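# Set the clear bottle upright on the white plate

## Task

Get the clear bottle standing on its base on the white plate. Do not disturb anything else. At the end, neither gripper may be touching the case, the amber bottle or the clear bottle.

## Robot and tools

Robot: two 6-joint arms with parallel grippers, left_arm and right_arm. Their root links sit near (+0.049, +0.333, +0.022) m and (-0.002, -0.321, +0.044) m in the scene frame, both turned almost not at all about z. A two-camera stand is fixed behind them. Loose objects can now and then get a small push from outside.

Frames: the scene frame has its origin at table-top height, halfway between the nominal arm bases. +x points out over the table, +z points up, and left_arm is on the +y side. Image left and right do not match the arm names. Gripper positions (metres), gripper quaternions (wxyz), joint targets and wrist-camera poses are each given in that arm's own base frame. The table and the head cameras use the scene frame. On each gripper, the fingers point along its +z and close along its y. end_effector_position is the point between the pads, about 1 cm short of the tips. Reported hand poses can be off by a few cm, more at long reach.

Joint order for every row and readout, per arm: waist, shoulder, elbow, wrist pitch, wrist yaw, wrist roll. Nominal ranges in rad: waist -2.880..2.880, shoulder 0.000..3.142, elbow 0.000..3.019, wrist pitch -1.693..1.571, wrist yaw -1.571..1.571, wrist roll -2.094..2.094. A real end stop may differ from these by up to 0.084 rad. A target more than 0.084 rad beyond a range end that also lies farther out than the current angle gets the call rejected. A line saying "joint sent to its limit" means the joint was clipped at its true end.

ROW: every motion command is a row of 14 numbers, with both arms always included. The first 7 are left_arm's six absolute joint angles (rad) plus its gripper opening; the next 7 are the same for right_arm. Opening runs from -1 (shut) to +1 (fully open, 0.094 m pad gap). These are goal values, not offsets. To keep an arm or gripper where it is, send its current Joint targets and Tool commands values again. Sending 0 for an opening is a real command to half-open.

execute_actions(actions, cameras): actions is a list of actions. Each action is a list of up to 15 rows, one per 1/30 s step, and lasts 0.5 s. If fewer rows are given, the last one is held. An empty list only returns the state and images. The per-step change is capped relative to the measured angle: 0.716 rad for waist and shoulder, 0.645 elbow, 0.69 wrist pitch, 1.84 wrist yaw, 3.24 wrist roll. If a row would move the gripper more than 110 mm, that arm's targets are shrunk. Large motions therefore need several actions.

move(target, speed, blend, opening_speed, blocking, cameras): target is one 14-number row, or a list of up to 15 rows that together must fit in 10 s. The joints travel along a coordinated joint-space path, so the hand's path curves. The path does not avoid obstacles or the other arm. speed (rad/s, 0.01 to 12.57, default 0.5) caps the joint with the longest way to go. It can be one number or one per target. blend (rad) rounds off the intermediate targets. opening_speed (per second on the -1..1 scale, at least 0.2) closes the gripper gradually. Use it for careful grasps. blocking=false returns after about 0.5 s while the motion continues, and a later move replaces the running one. The result adds a "move:" line. done means at rest within 0.035 rad of target. off_target means at rest but farther off, for example blocked by contact. moving, held (a check withheld steps or the clearance check stopped the path) and fault are also possible, and limits=held may appear. Neither done nor off_target tells you whether there is contact.

wait(seconds 0..10): lets time run while the last commands are held. stop(): brakes a running move. The brake needs some distance, more at speed. zoom_image(camera, region): camera is cam_head_left or cam_head_right (each 896x504). region is [x0, y0, x1, y1] in pixels from the top-left, at most 504 wide and tall, taken from the newest image. read_manual(section="licences") only gives licence text. finished_scene(scene=1) ends this scene for good, so call it only once the bottle stands on the plate without support. cameras on any call: omitted/null/["all"] gives both, [] gives none, and an unknown name invalidates the call.

Result lines: Joint positions and Joint velocities list six joints (rad, rad/s) and then the pad gap (m). "within noise" means the arm is still. Joint targets shows what the joints are being driven to. Tool commands shows the current opening commands. grip_measured uses the opening scale and reads slightly wide when empty. On a squeezed hard part it reads roughly 3 mm under the part's width, or less on round items. It follows the command until the force limit (about 50-64 N per pad), so it will not show the moment of touch. Joint torques are biased and noisy, include gravity, and entries 3 and 4 wrap at ±28 N m. Step readings give intermediate joint angles for execute_actions only. "joint command not followed" means the clearance check changed some targets. Camera calibration is supplied per camera (K, distortion, T_world_to_cam in the scene frame); real poses may be off by a couple of degrees and millimetres.

Avoid: dropping the bottle or letting any object leave the table (instant failure), releasing something that is still moving, fast impacts, and hard pushes on the table or heavy items. Do not bump or squeeze one arm with the other, including closing on its fingers; this can end the scene. Long holding with an outstretched arm or pushing against an unreachable pose heats motors. A MOTOR HOT line warns near 85 °C. At 100 °C an OVER-TEMPERATURE FAULT drops that arm for 30-60 s, sometimes with no warning. To let go, command an opening well above grip_measured, then move the hand clear so it touches nothing. Smooth, low-effort motion is slightly better. Time keeps running while you think, and any running move continues during that time.

Each tool is called as name([rows], argument=value, ...), one row to a line, values as JSON.

## Session

execute_actions(actions=[])

Scene clock: 0.00 s.
left_arm: end_effector_position=(+0.5926, +0.4912, +0.2001) grip_measured=+1.000 end_effector_quat_wxyz=(+0.296, -0.241, +0.920, -0.087) | right_arm: end_effector_position=(+0.5971, -0.0935, +0.1311) grip_measured=+1.000 end_effector_quat_wxyz=(+0.214, +0.238, +0.947, +0.032)
Joint positions: left_arm=[0.79 2.135 2.116 -1.093 0.445 0.173 0.094] | right_arm=[-0.162 1.717 1.343 -0.762 -0.027 0.337 0.094]
Joint velocities: within noise
Joint torques (N m): no reading
Motor temperatures (°C): left_arm=[20 23 21 21 19 20 19] | right_arm=[23 24 19 21 23 23 19]
Heat: left arm: hottest shoulder 23 °C; right arm: hottest shoulder 24 °C.
Joint targets: left_arm=[0.790 2.126 2.145 -1.089 0.445 0.173] | right_arm=[-0.162 1.707 1.372 -0.758 -0.027 0.337]
Tool commands: left_gripper/opening=+1.0 right_gripper/opening=+1.0

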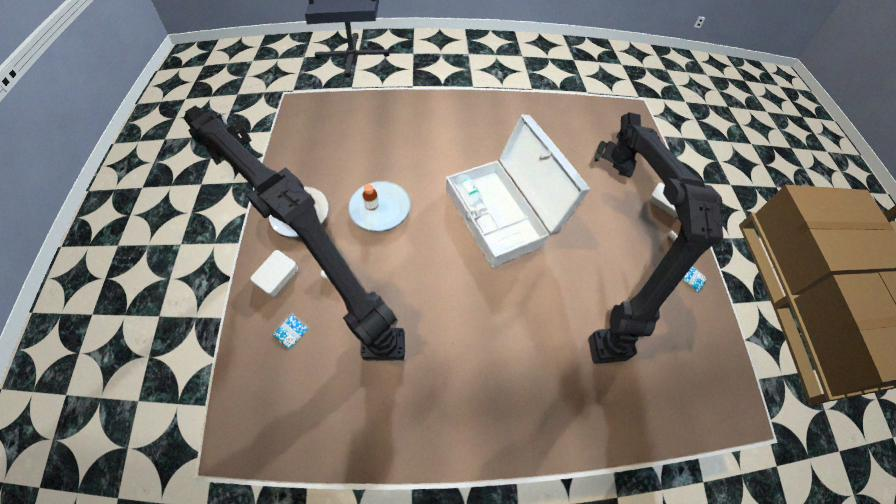

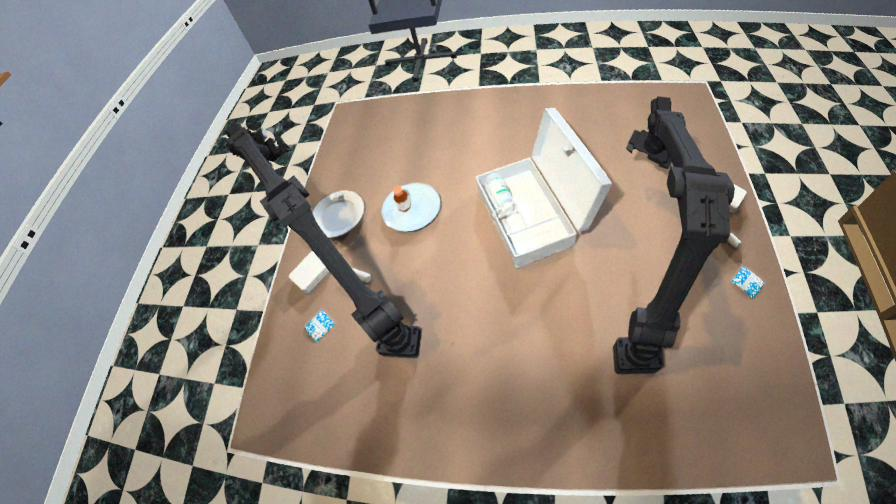

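zoom_image(camera="cam_head_left", region=[340, 100, 600, 280])

zoom_image(camera="cam_head_right", region=[370, 95, 630, 275])

zoom_image(camera="cam_head_right", region=[465, 150, 565, 225])

zoom_image(camera="cam_head_left", region=[440, 155, 540, 230])

zoom_image(camera="cam_head_left", region=[180, 90, 360, 290])

zoom_image(camera="cam_head_right", region=[280, 140, 460, 300])

Scaled by 1.938.

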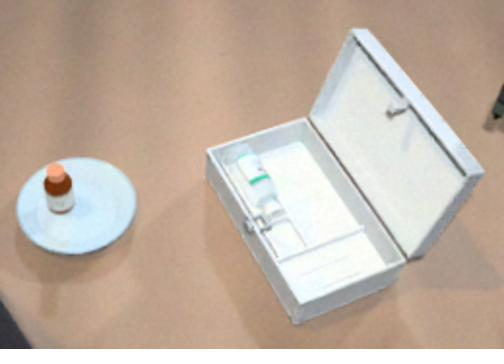

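Scaled by 1.938.

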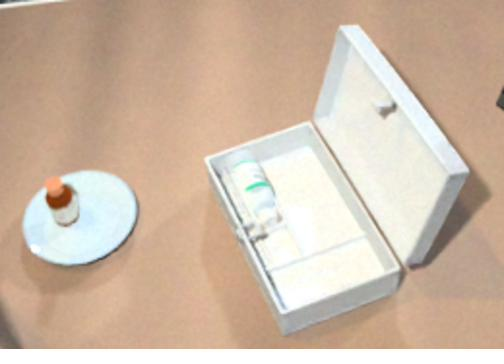

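Scaled by 5.040.

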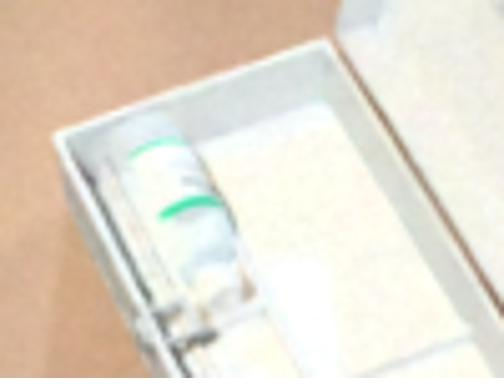

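Scaled by 5.040.

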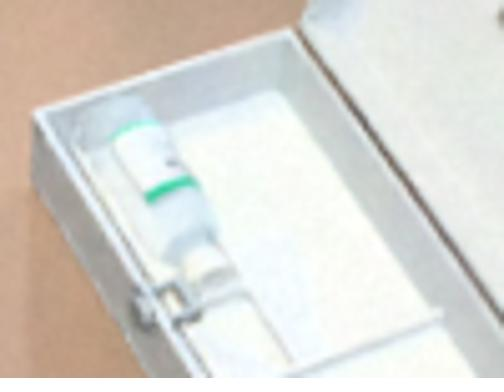

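Scaled by 2.520.

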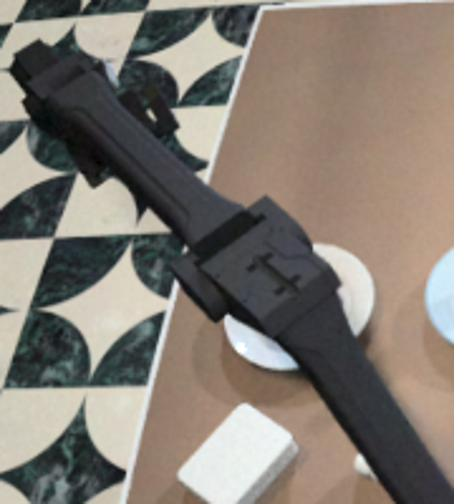

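Scaled by 2.800.

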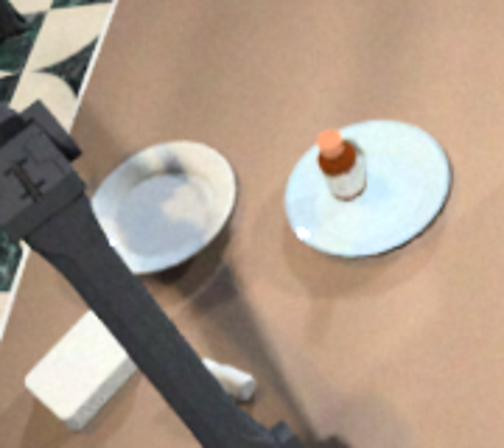

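move([
  [0.7,1.75,1.9,-1.2,0.2,0.5,1,-0.162,1.707,1.372,-0.758,-0.027,0.337,1],
  [-0.5,1.81,1.798,-1.559,0,2.0,1,-0.162,1.707,1.372,-0.758,-0.027,0.337,1],
], speed=0.8, blend=[0.1,0])

zoom_image(camera="cam_head_left", region=[250, 100, 610, 300])

zoom_image(camera="cam_head_right", region=[270, 90, 630, 290])

Scene clock: 208.03 s.
left_arm: end_effector_position=(+0.4903, -0.2744, +0.2420) grip_measured=+1.000 end_effector_quat_wxyz=(+0.013, +0.949, +0.315, +0.010) | right_arm: end_effector_position=(+0.5971, -0.0935, +0.1311) grip_measured=+1.000 end_effector_quat_wxyz=(+0.214, +0.238, +0.947, +0.032)
Joint positions: left_arm=[-0.508 1.794 1.807 -1.552 0.004 1.992 0.094] | right_arm=[-0.162 1.717 1.343 -0.762 -0.027 0.337 0.094]
Joint velocities: within noise
Joint torques (N m): left_arm=[-0.73 -14.97 7.9 -0.01 -0.07 0.16] | right_arm=[1.49 -13.04 9.76 1.52 -0.2 -0.06]
Motor temperatures (°C): left_arm=[19 34 29 21 19 20 19] | right_arm=[21 28 28 21 21 22 19]
Heat: left arm: hottest shoulder 34 °C; right arm: hottest shoulder 28 °C.
Joint targets: left_arm=[-0.500 1.810 1.798 -1.559 0.000 2.000] | right_arm=[-0.162 1.707 1.372 -0.758 -0.027 0.337]
move: done

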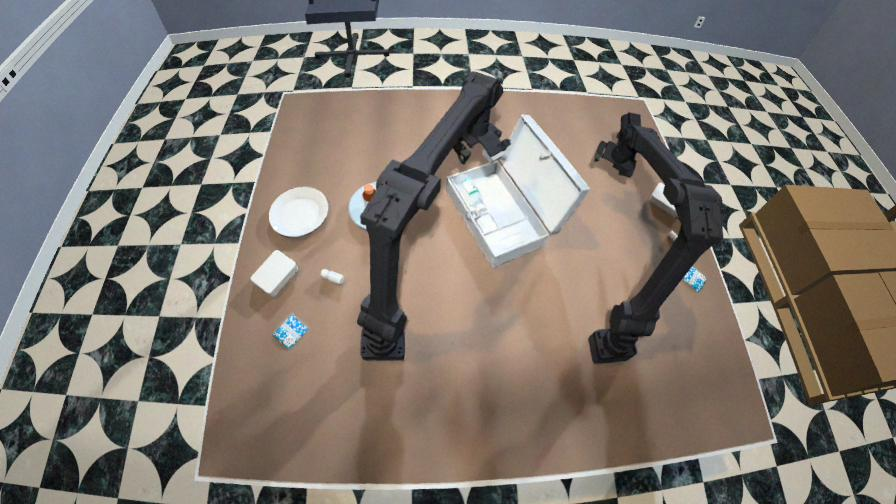

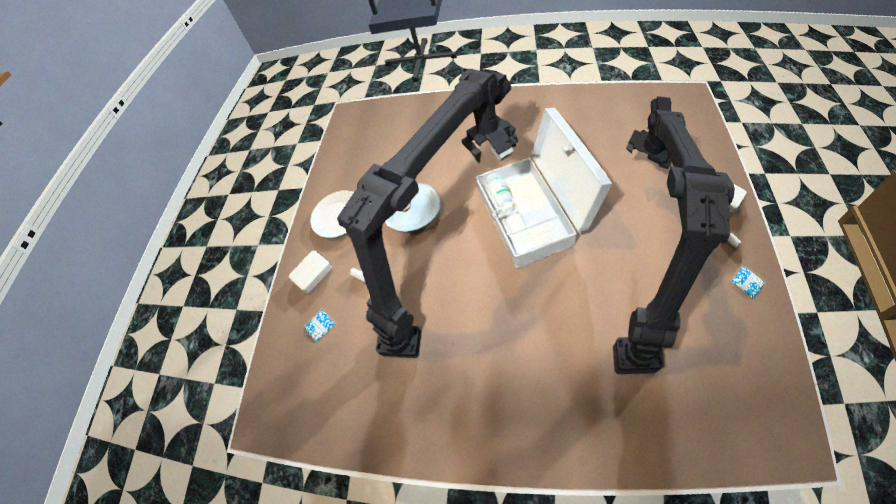

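Scaled by 1.400.

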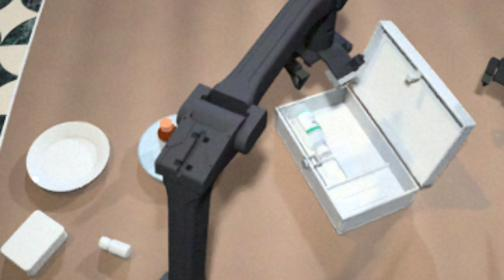

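Scaled by 1.400.

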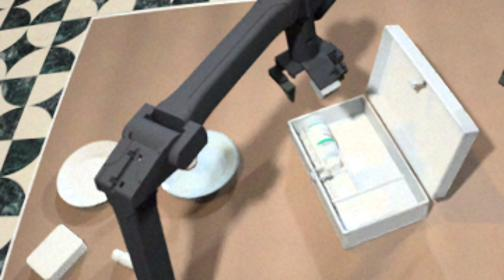

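zoom_image(camera="cam_head_left", region=[440, 110, 540, 210])

zoom_image(camera="cam_head_right", region=[450, 110, 550, 210])

Scaled by 5.040.

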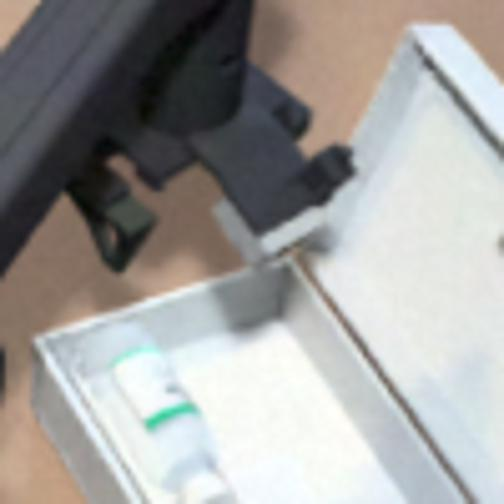

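Scaled by 5.040.

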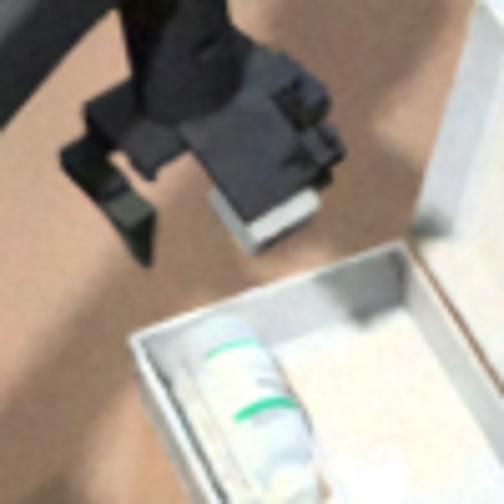

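move(target=[-0.503,1.974,1.746,-1.343,0,2.17,0.25,-0.162,1.707,1.372,-0.758,-0.027,0.337,1])

zoom_image(camera="cam_head_left", region=[430, 120, 550, 240])

zoom_image(camera="cam_head_right", region=[450, 110, 570, 230])

Scene clock: 319.77 s.
left_arm: end_effector_position=(+0.5255, -0.2940, +0.1096) grip_measured=+0.253 end_effector_quat_wxyz=(-0.007, +0.965, +0.264, -0.010) | right_arm: end_effector_position=(+0.5971, -0.0935, +0.1311) grip_measured=+1.000 end_effector_quat_wxyz=(+0.214, +0.238, +0.947, +0.032)
Joint positions: left_arm=[-0.508 1.988 1.745 -1.352 0.004 2.099 0.059] | right_arm=[-0.162 1.717 1.343 -0.762 -0.027 0.337 0.094]
Joint velocities: within noise
Joint torques (N m): left_arm=[-0.56 -19.9 8.31 0.49 -0.05 0.15] | right_arm=[0.62 -13.1 9.62 1.52 -0.11 -0.09]
Motor temperatures (°C): left_arm=[19 29 26 21 18 20 19] | right_arm=[21 28 30 21 21 22 19]
Heat: left arm: hottest shoulder 29 °C; right arm: hottest elbow 30 °C.
Joint targets: left_arm=[-0.503 1.974 1.746 -1.343 0.000 2.107] | right_arm=[-0.162 1.707 1.372 -0.758 -0.027 0.337]
joint sent to its limit (left arm) — the wrist roll, upper limit.
move: off_target (left_arm); left_arm: the wrist roll is farthest, 0.071 rad from its target

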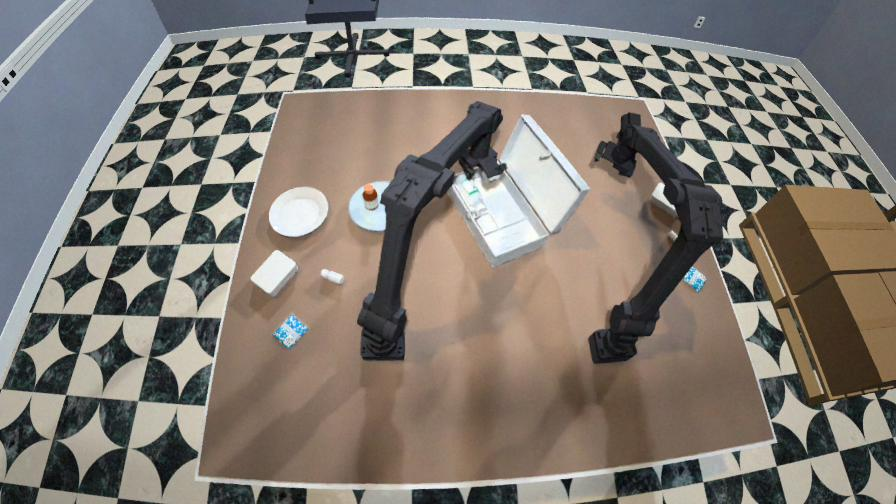

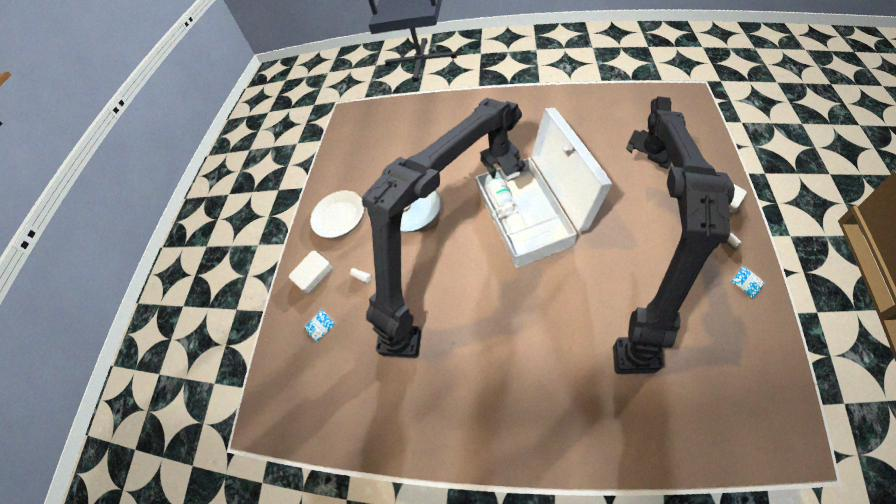

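Scaled by 4.200.

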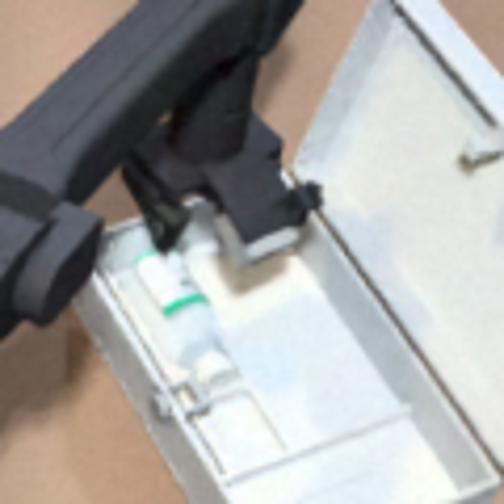

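Scaled by 4.200.

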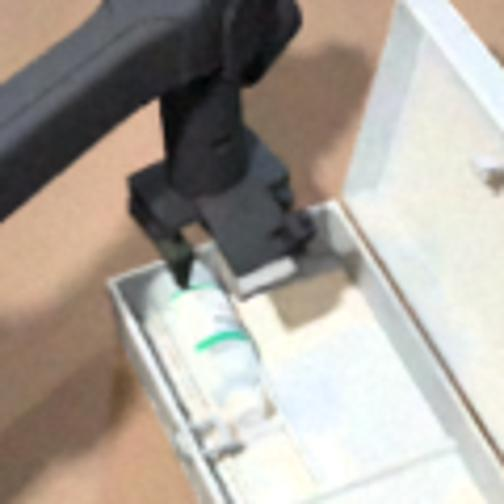

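move(target=[-0.502,2.023,1.626,-1.174,0,2.1,0.25,-0.162,1.707,1.372,-0.758,-0.027,0.337,1], speed=0.2)

zoom_image(camera="cam_head_left", region=[440, 140, 520, 220])

zoom_image(camera="cam_head_right", region=[465, 140, 545, 220])

Scene clock: 366.30 s.
left_arm: end_effector_position=(+0.5256, -0.2941, +0.0562) grip_measured=+0.253 end_effector_quat_wxyz=(+0.005, +0.965, +0.263, +0.003) | right_arm: end_effector_position=(+0.5971, -0.0935, +0.1311) grip_measured=+1.000 end_effector_quat_wxyz=(+0.214, +0.238, +0.947, +0.032)
Joint positions: left_arm=[-0.508 2.01 1.634 -1.184 0.004 2.1 0.059] | right_arm=[-0.162 1.717 1.343 -0.762 -0.027 0.337 0.094]
Joint velocities: within noise
Joint torques (N m): left_arm=[-0.97 -17.73 7.49 0.54 -0.05 0.11] | right_arm=[1.14 -13.04 9.84 1.77 -0.09 -0.09]
Motor temperatures (°C): left_arm=[19 29 26 21 18 20 19] | right_arm=[21 28 30 21 21 22 19]
Heat: left arm: hottest shoulder 29 °C; right arm: hottest elbow 30 °C.
Joint targets: left_arm=[-0.502 2.023 1.626 -1.174 0.000 2.100] | right_arm=[-0.162 1.707 1.372 -0.758 -0.027 0.337]
move: done

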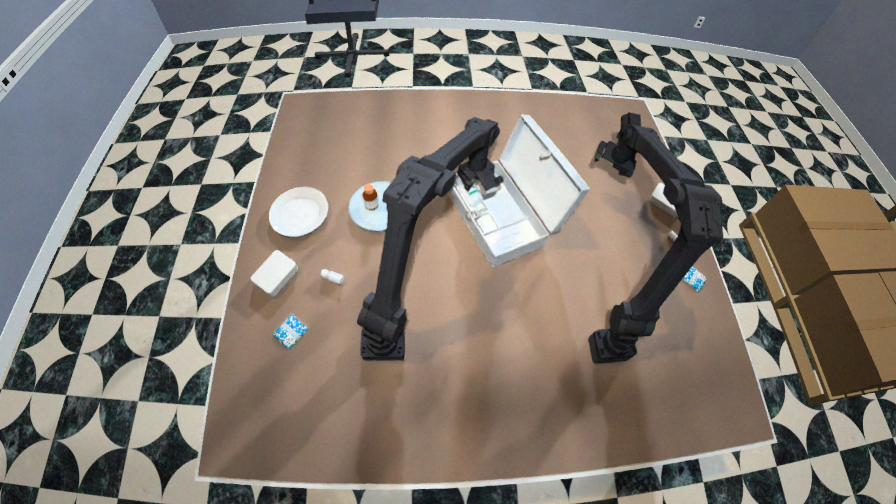

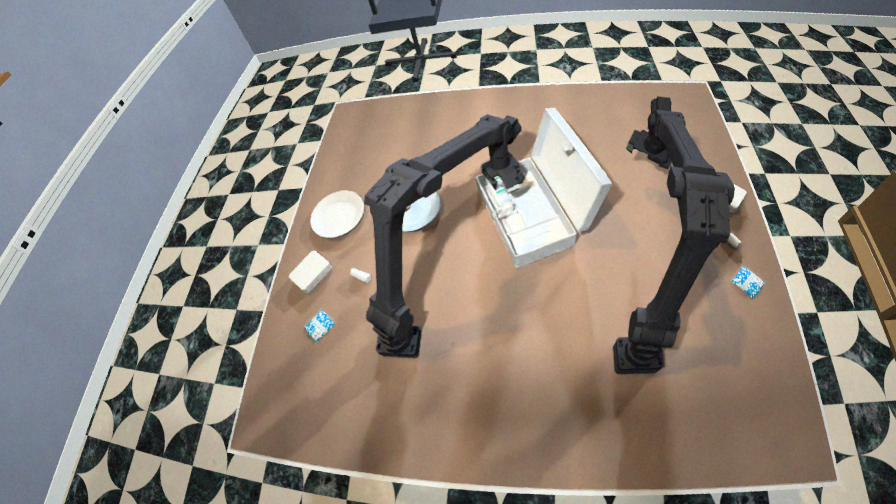

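Scaled by 6.300.

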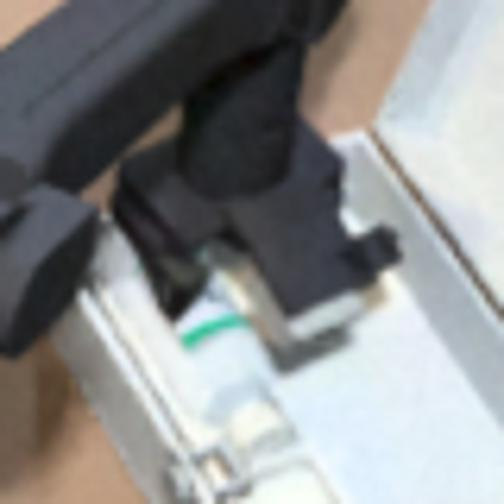

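Scaled by 6.300.

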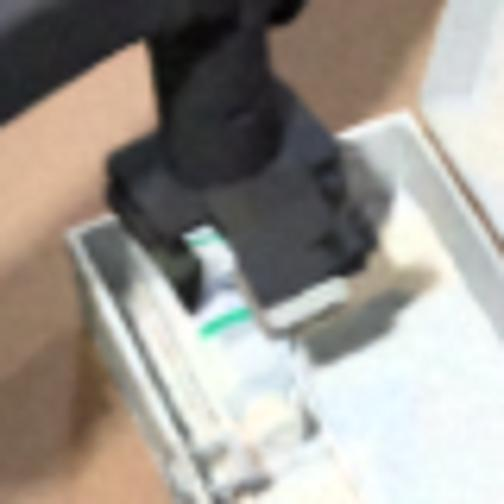

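move(target=[-0.504,2.063,1.590,-1.098,0,2.107,0.25,-0.162,1.707,1.372,-0.758,-0.027,0.337,1], speed=0.1)

zoom_image(camera="cam_head_left", region=[440, 140, 520, 220])

zoom_image(camera="cam_head_right", region=[465, 140, 545, 220])

Scene clock: 393.93 s.
left_arm: end_effector_position=(+0.5267, -0.2942, +0.0535) grip_measured=+0.253 end_effector_quat_wxyz=(+0.010, +0.965, +0.263, +0.010) | right_arm: end_effector_position=(+0.5971, -0.0935, +0.1311) grip_measured=+1.000 end_effector_quat_wxyz=(+0.214, +0.238, +0.947, +0.032)
Joint positions: left_arm=[-0.508 2.004 1.617 -1.155 0.001 2.1 0.059] | right_arm=[-0.162 1.717 1.343 -0.762 -0.027 0.337 0.094]
Joint velocities: within noise
Joint torques (N m): left_arm=[-1.44 -13.92 5.86 2.24 0.07 0.19] | right_arm=[0.97 -13.57 9.92 1.66 -0.16 -0.09]
Motor temperatures (°C): left_arm=[19 29 26 21 18 20 19] | right_arm=[21 28 30 21 21 22 19]
Heat: left arm: hottest shoulder 29 °C; right arm: hottest elbow 30 °C.
Joint targets: left_arm=[-0.504 2.063 1.590 -1.098 0.000 2.107] | right_arm=[-0.162 1.707 1.372 -0.758 -0.027 0.337]
move: off_target (left_arm); left_arm: the shoulder is farthest, 0.059 rad from its target

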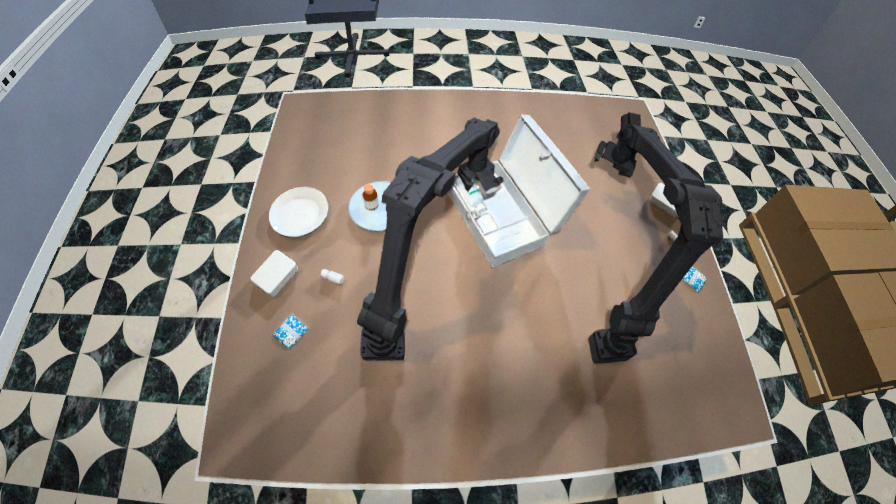

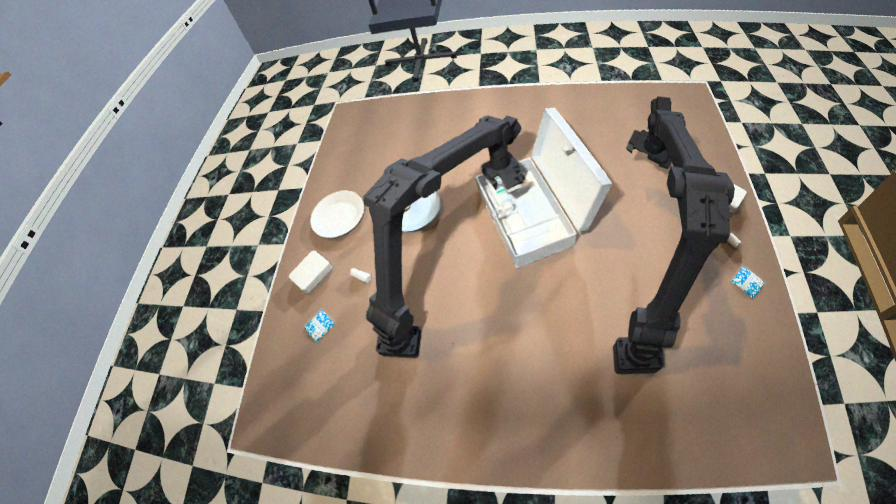

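Scaled by 6.300.

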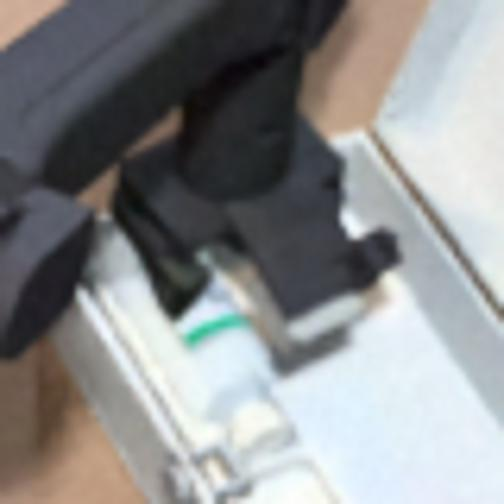

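Scaled by 6.300.

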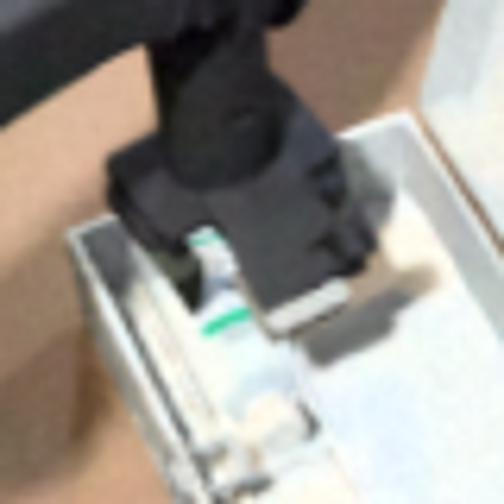

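move([
  [-0.504,1.974,1.746,-1.343,0,2.1,0.25,-0.162,1.707,1.372,-0.758,-0.027,0.337,1],
  [-0.1,1.6,1.9,-1.3,0,2.1,0.25,-0.162,1.707,1.372,-0.758,-0.027,0.337,1],
], speed=[0.2,0.6])

zoom_image(camera="cam_head_left", region=[445, 160, 505, 220])

zoom_image(camera="cam_head_right", region=[472, 160, 532, 220])

zoom_image(camera="cam_head_left", region=[440, 110, 600, 270])

zoom_image(camera="cam_head_right", region=[465, 110, 625, 270])

Scene clock: 428.67 s.
left_arm: end_effector_position=(+0.5880, -0.0637, +0.3844) grip_measured=+0.253 end_effector_quat_wxyz=(+0.136, +0.864, +0.436, +0.211) | right_arm: end_effector_position=(+0.5971, -0.0935, +0.1311) grip_measured=+1.000 end_effector_quat_wxyz=(+0.214, +0.238, +0.947, +0.032)
Joint positions: left_arm=[-0.108 1.6 1.849 -1.312 -0.002 2.101 0.059] | right_arm=[-0.162 1.717 1.343 -0.762 -0.027 0.337 0.094]
Joint velocities: within noise
Joint torques (N m): left_arm=[-0.73 -14.1 13.33 1.28 0.13 0.07] | right_arm=[0.85 -12.57 9.77 1.78 -0.12 -0.11]
Motor temperatures (°C): left_arm=[19 30 26 21 18 20 19] | right_arm=[21 28 30 21 21 22 19]
Heat: left arm: hottest shoulder 30 °C; right arm: hottest elbow 30 °C.
Joint targets: left_arm=[-0.100 1.600 1.900 -1.300 0.000 2.100] | right_arm=[-0.162 1.707 1.372 -0.758 -0.027 0.337]
move: off_target (left_arm); left_arm: the elbow is farthest, 0.051 rad from its target

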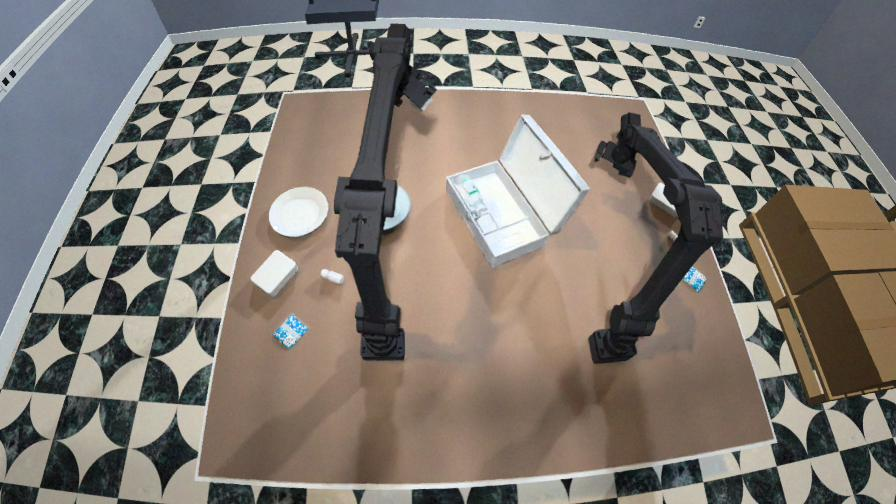

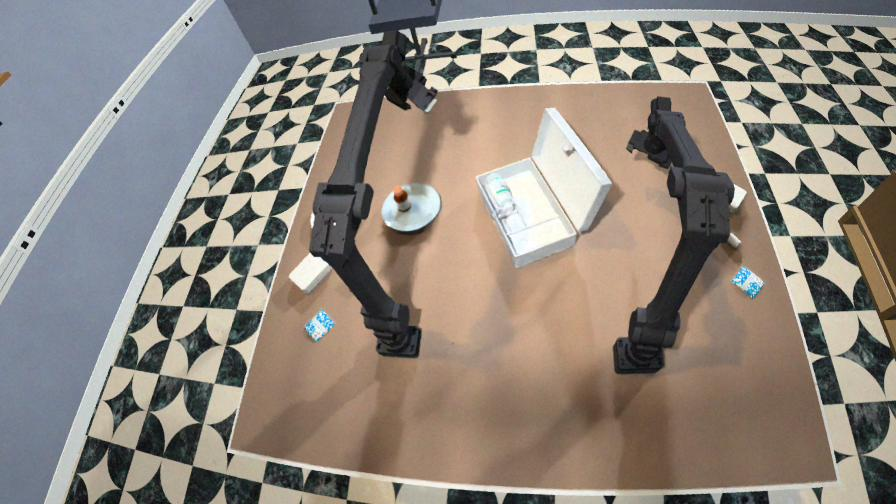

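Scaled by 8.400.

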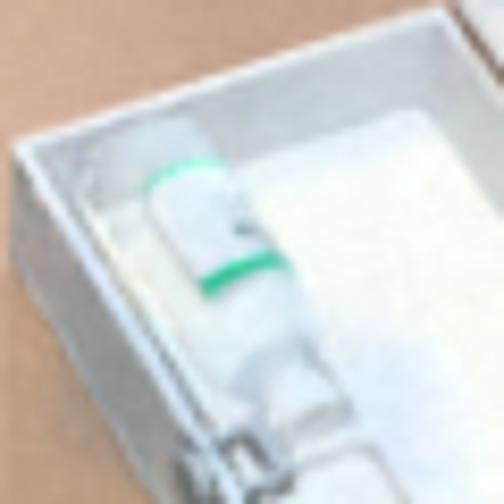

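Scaled by 8.400.

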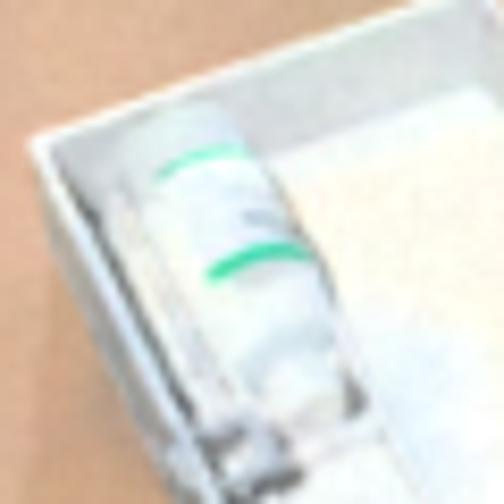

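Scaled by 3.150.

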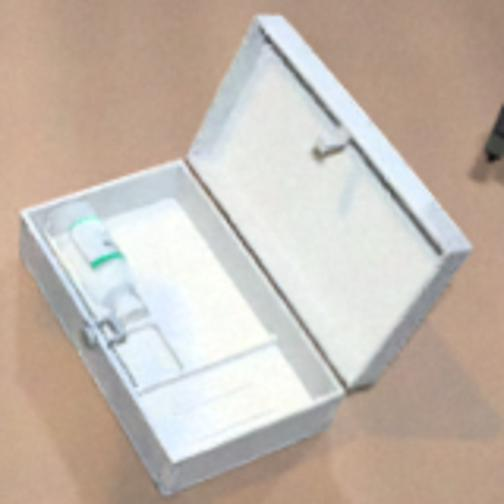

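Scaled by 3.150.

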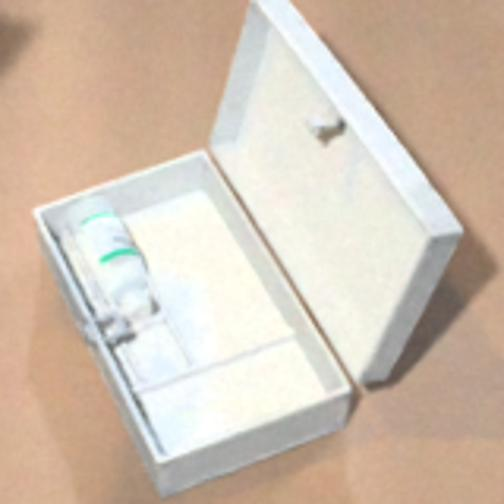

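move([
  [-0.489,1.9515,1.662,-1.282,0,2.107,0.4,-0.162,1.707,1.372,-0.758,-0.027,0.337,1],
  [-0.489,2.001,1.591,-1.161,0,2.107,0.4,-0.162,1.707,1.372,-0.758,-0.027,0.337,1],
], speed=[0.5,0.12])

zoom_image(camera="cam_head_left", region=[440, 140, 520, 220])

zoom_image(camera="cam_head_right", region=[465, 140, 545, 220])

Scene clock: 538.07 s.
left_arm: end_effector_position=(+0.5216, -0.2840, +0.0577) grip_measured=+0.397 end_effector_quat_wxyz=(+0.004, +0.963, +0.268, +0.006) | right_arm: end_effector_position=(+0.5971, -0.0935, +0.1311) grip_measured=+1.000 end_effector_quat_wxyz=(+0.214, +0.238, +0.947, +0.032)
Joint positions: left_arm=[-0.498 1.986 1.599 -1.17 -0.002 2.101 0.066] | right_arm=[-0.162 1.717 1.343 -0.762 -0.027 0.337 0.094]
Joint velocities: within noise
Joint torques (N m): left_arm=[-0.79 -17.03 7.41 0.49 0.11 0.14] | right_arm=[0.79 -13.63 9.87 1.77 -0.12 -0.06]
Motor temperatures (°C): left_arm=[19 28 32 21 18 20 19] | right_arm=[20 29 31 21 21 22 19]
Heat: left arm: hottest elbow 32 °C; right arm: hottest elbow 31 °C.
Joint targets: left_arm=[-0.489 2.001 1.591 -1.161 0.000 2.107] | right_arm=[-0.162 1.707 1.372 -0.758 -0.027 0.337]
move: done

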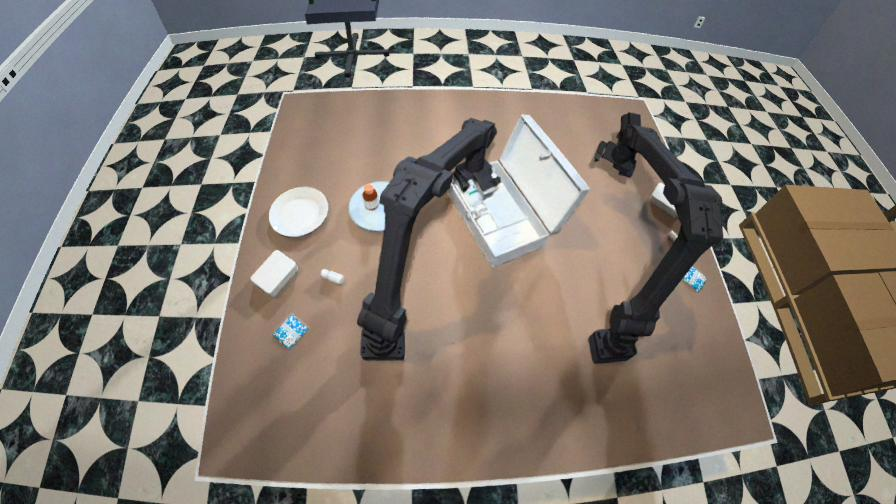

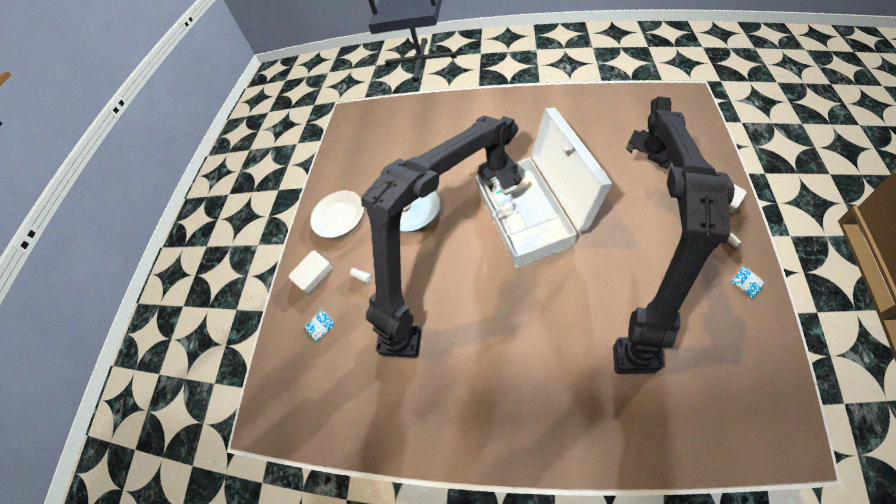

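Scaled by 6.300.

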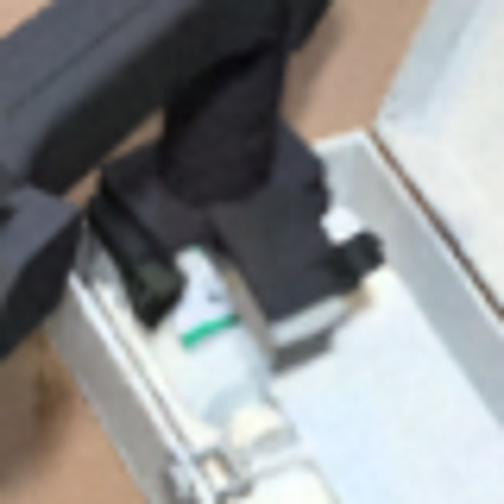

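Scaled by 6.300.

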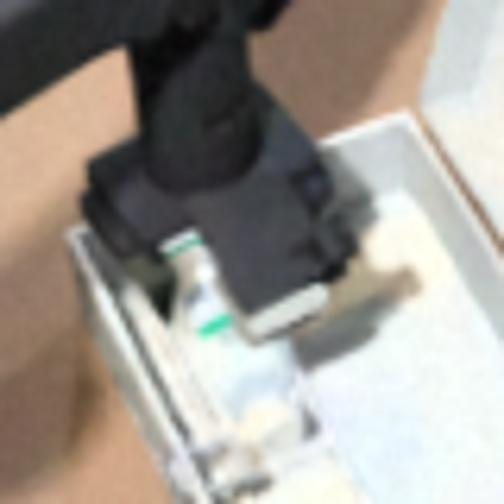

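move(target=[-0.490,2.021,1.5715,-1.121,0,2.107,0.4,-0.162,1.707,1.372,-0.758,-0.027,0.337,1], speed=0.1)

zoom_image(camera="cam_head_left", region=[440, 140, 520, 220])

zoom_image(camera="cam_head_right", region=[465, 140, 545, 220])

Scene clock: 559.37 s.
left_arm: end_effector_position=(+0.5219, -0.2843, +0.0396) grip_measured=+0.397 end_effector_quat_wxyz=(+0.004, +0.963, +0.268, +0.006) | right_arm: end_effector_position=(+0.5971, -0.0935, +0.1311) grip_measured=+1.000 end_effector_quat_wxyz=(+0.214, +0.238, +0.947, +0.032)
Joint positions: left_arm=[-0.498 2.006 1.58 -1.131 -0.002 2.101 0.066] | right_arm=[-0.162 1.717 1.343 -0.762 -0.027 0.337 0.094]
Joint velocities: within noise
Joint torques (N m): left_arm=[-0.62 -17.38 7.21 0.38 0.14 0.18] | right_arm=[1.67 -13.16 9.92 1.5 -0.14 -0.06]
Motor temperatures (°C): left_arm=[19 29 31 20 18 20 19] | right_arm=[20 29 32 21 21 22 19]
Heat: left arm: hottest elbow 31 °C; right arm: hottest elbow 32 °C.
Joint targets: left_arm=[-0.490 2.021 1.571 -1.121 0.000 2.107] | right_arm=[-0.162 1.707 1.372 -0.758 -0.027 0.337]
move: done

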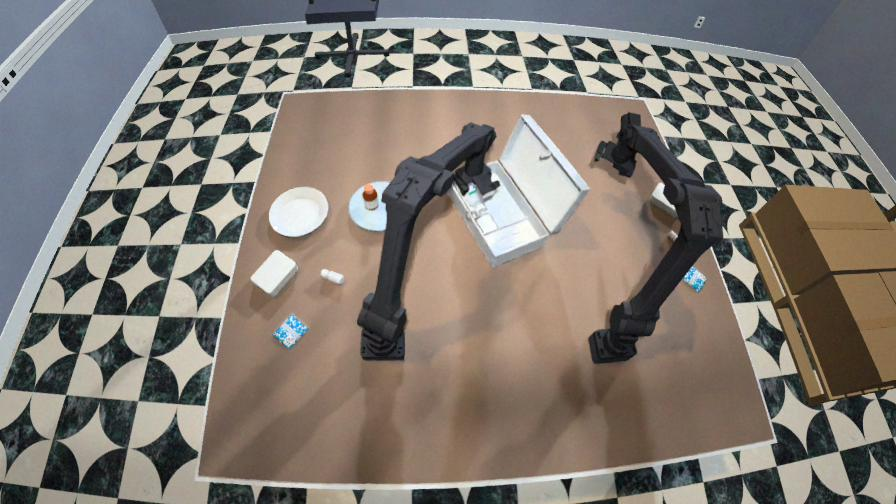

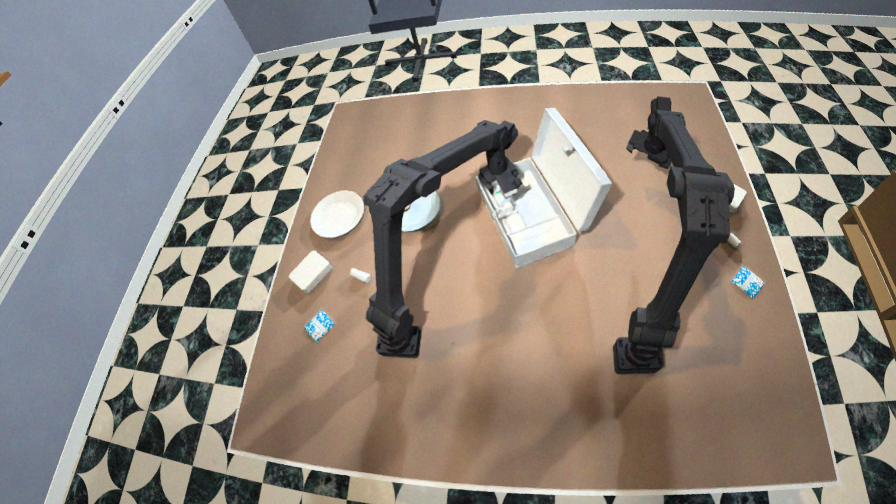

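Scaled by 6.300.

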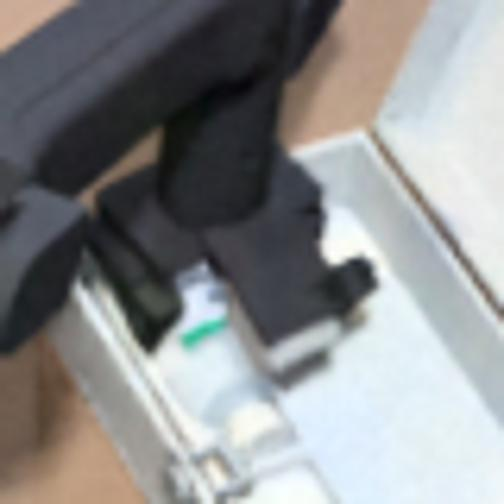

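Scaled by 6.300.

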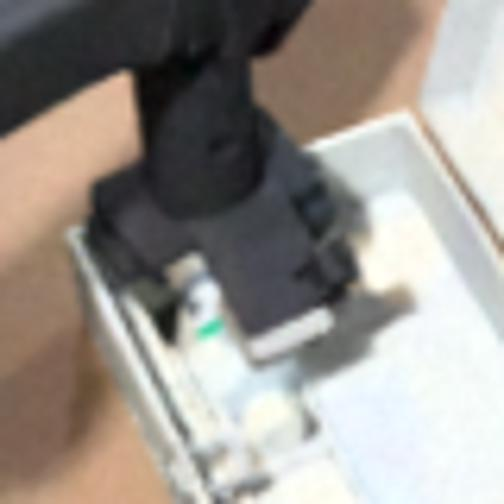

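move(target=[-0.490,2.045,1.5525,-1.078,0,2.107,0.4,-0.162,1.707,1.372,-0.758,-0.027,0.337,1], speed=0.1)

zoom_image(camera="cam_head_left", region=[440, 140, 520, 220])

zoom_image(camera="cam_head_right", region=[465, 140, 545, 220])

Scene clock: 571.97 s.
left_arm: end_effector_position=(+0.5219, -0.2842, +0.0197) grip_measured=+0.397 end_effector_quat_wxyz=(+0.004, +0.963, +0.268, +0.005) | right_arm: end_effector_position=(+0.5971, -0.0935, +0.1311) grip_measured=+1.000 end_effector_quat_wxyz=(+0.214, +0.238, +0.947, +0.032)
Joint positions: left_arm=[-0.498 2.029 1.561 -1.09 -0.002 2.101 0.066] | right_arm=[-0.162 1.717 1.343 -0.762 -0.027 0.337 0.094]
Joint velocities: within noise
Joint torques (N m): left_arm=[-1.03 -17.32 6.98 0.57 0.16 0.18] | right_arm=[-0.38 -13.04 9.88 1.88 -0.17 -0.06]
Motor temperatures (°C): left_arm=[19 29 30 20 18 20 19] | right_arm=[20 29 32 21 21 22 19]
Heat: left arm: hottest elbow 30 °C; right arm: hottest elbow 32 °C.
Joint targets: left_arm=[-0.490 2.045 1.553 -1.078 0.000 2.107] | right_arm=[-0.162 1.707 1.372 -0.758 -0.027 0.337]
move: done

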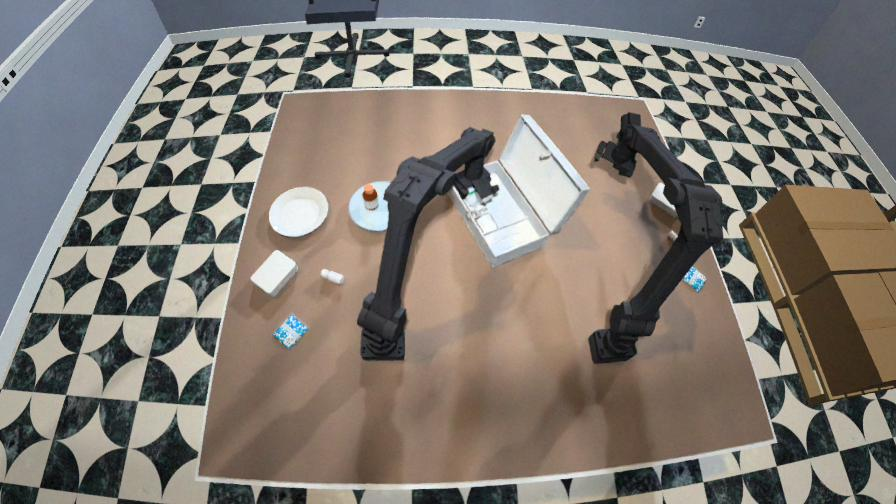

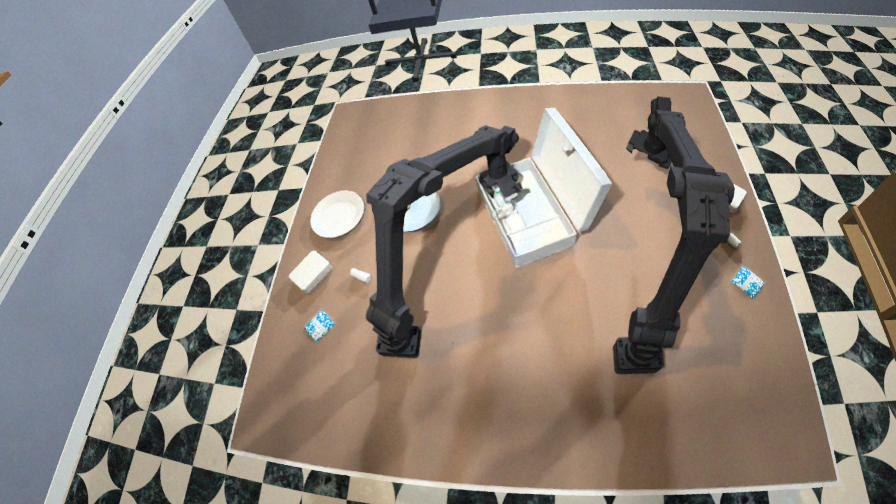

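Scaled by 6.300.

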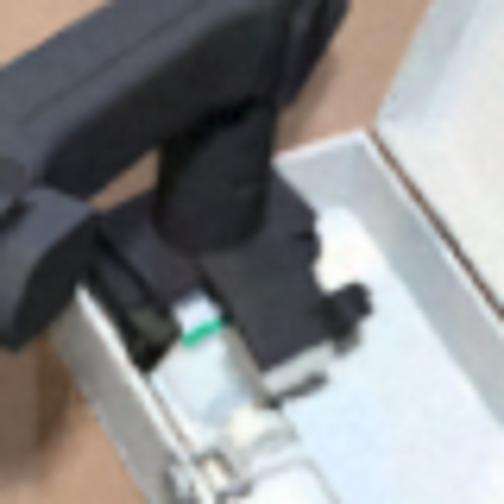

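Scaled by 6.300.

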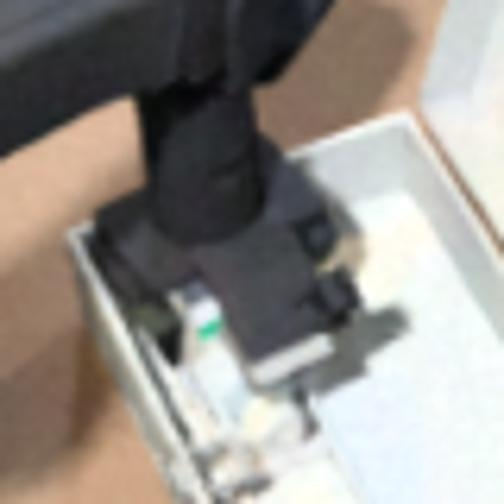

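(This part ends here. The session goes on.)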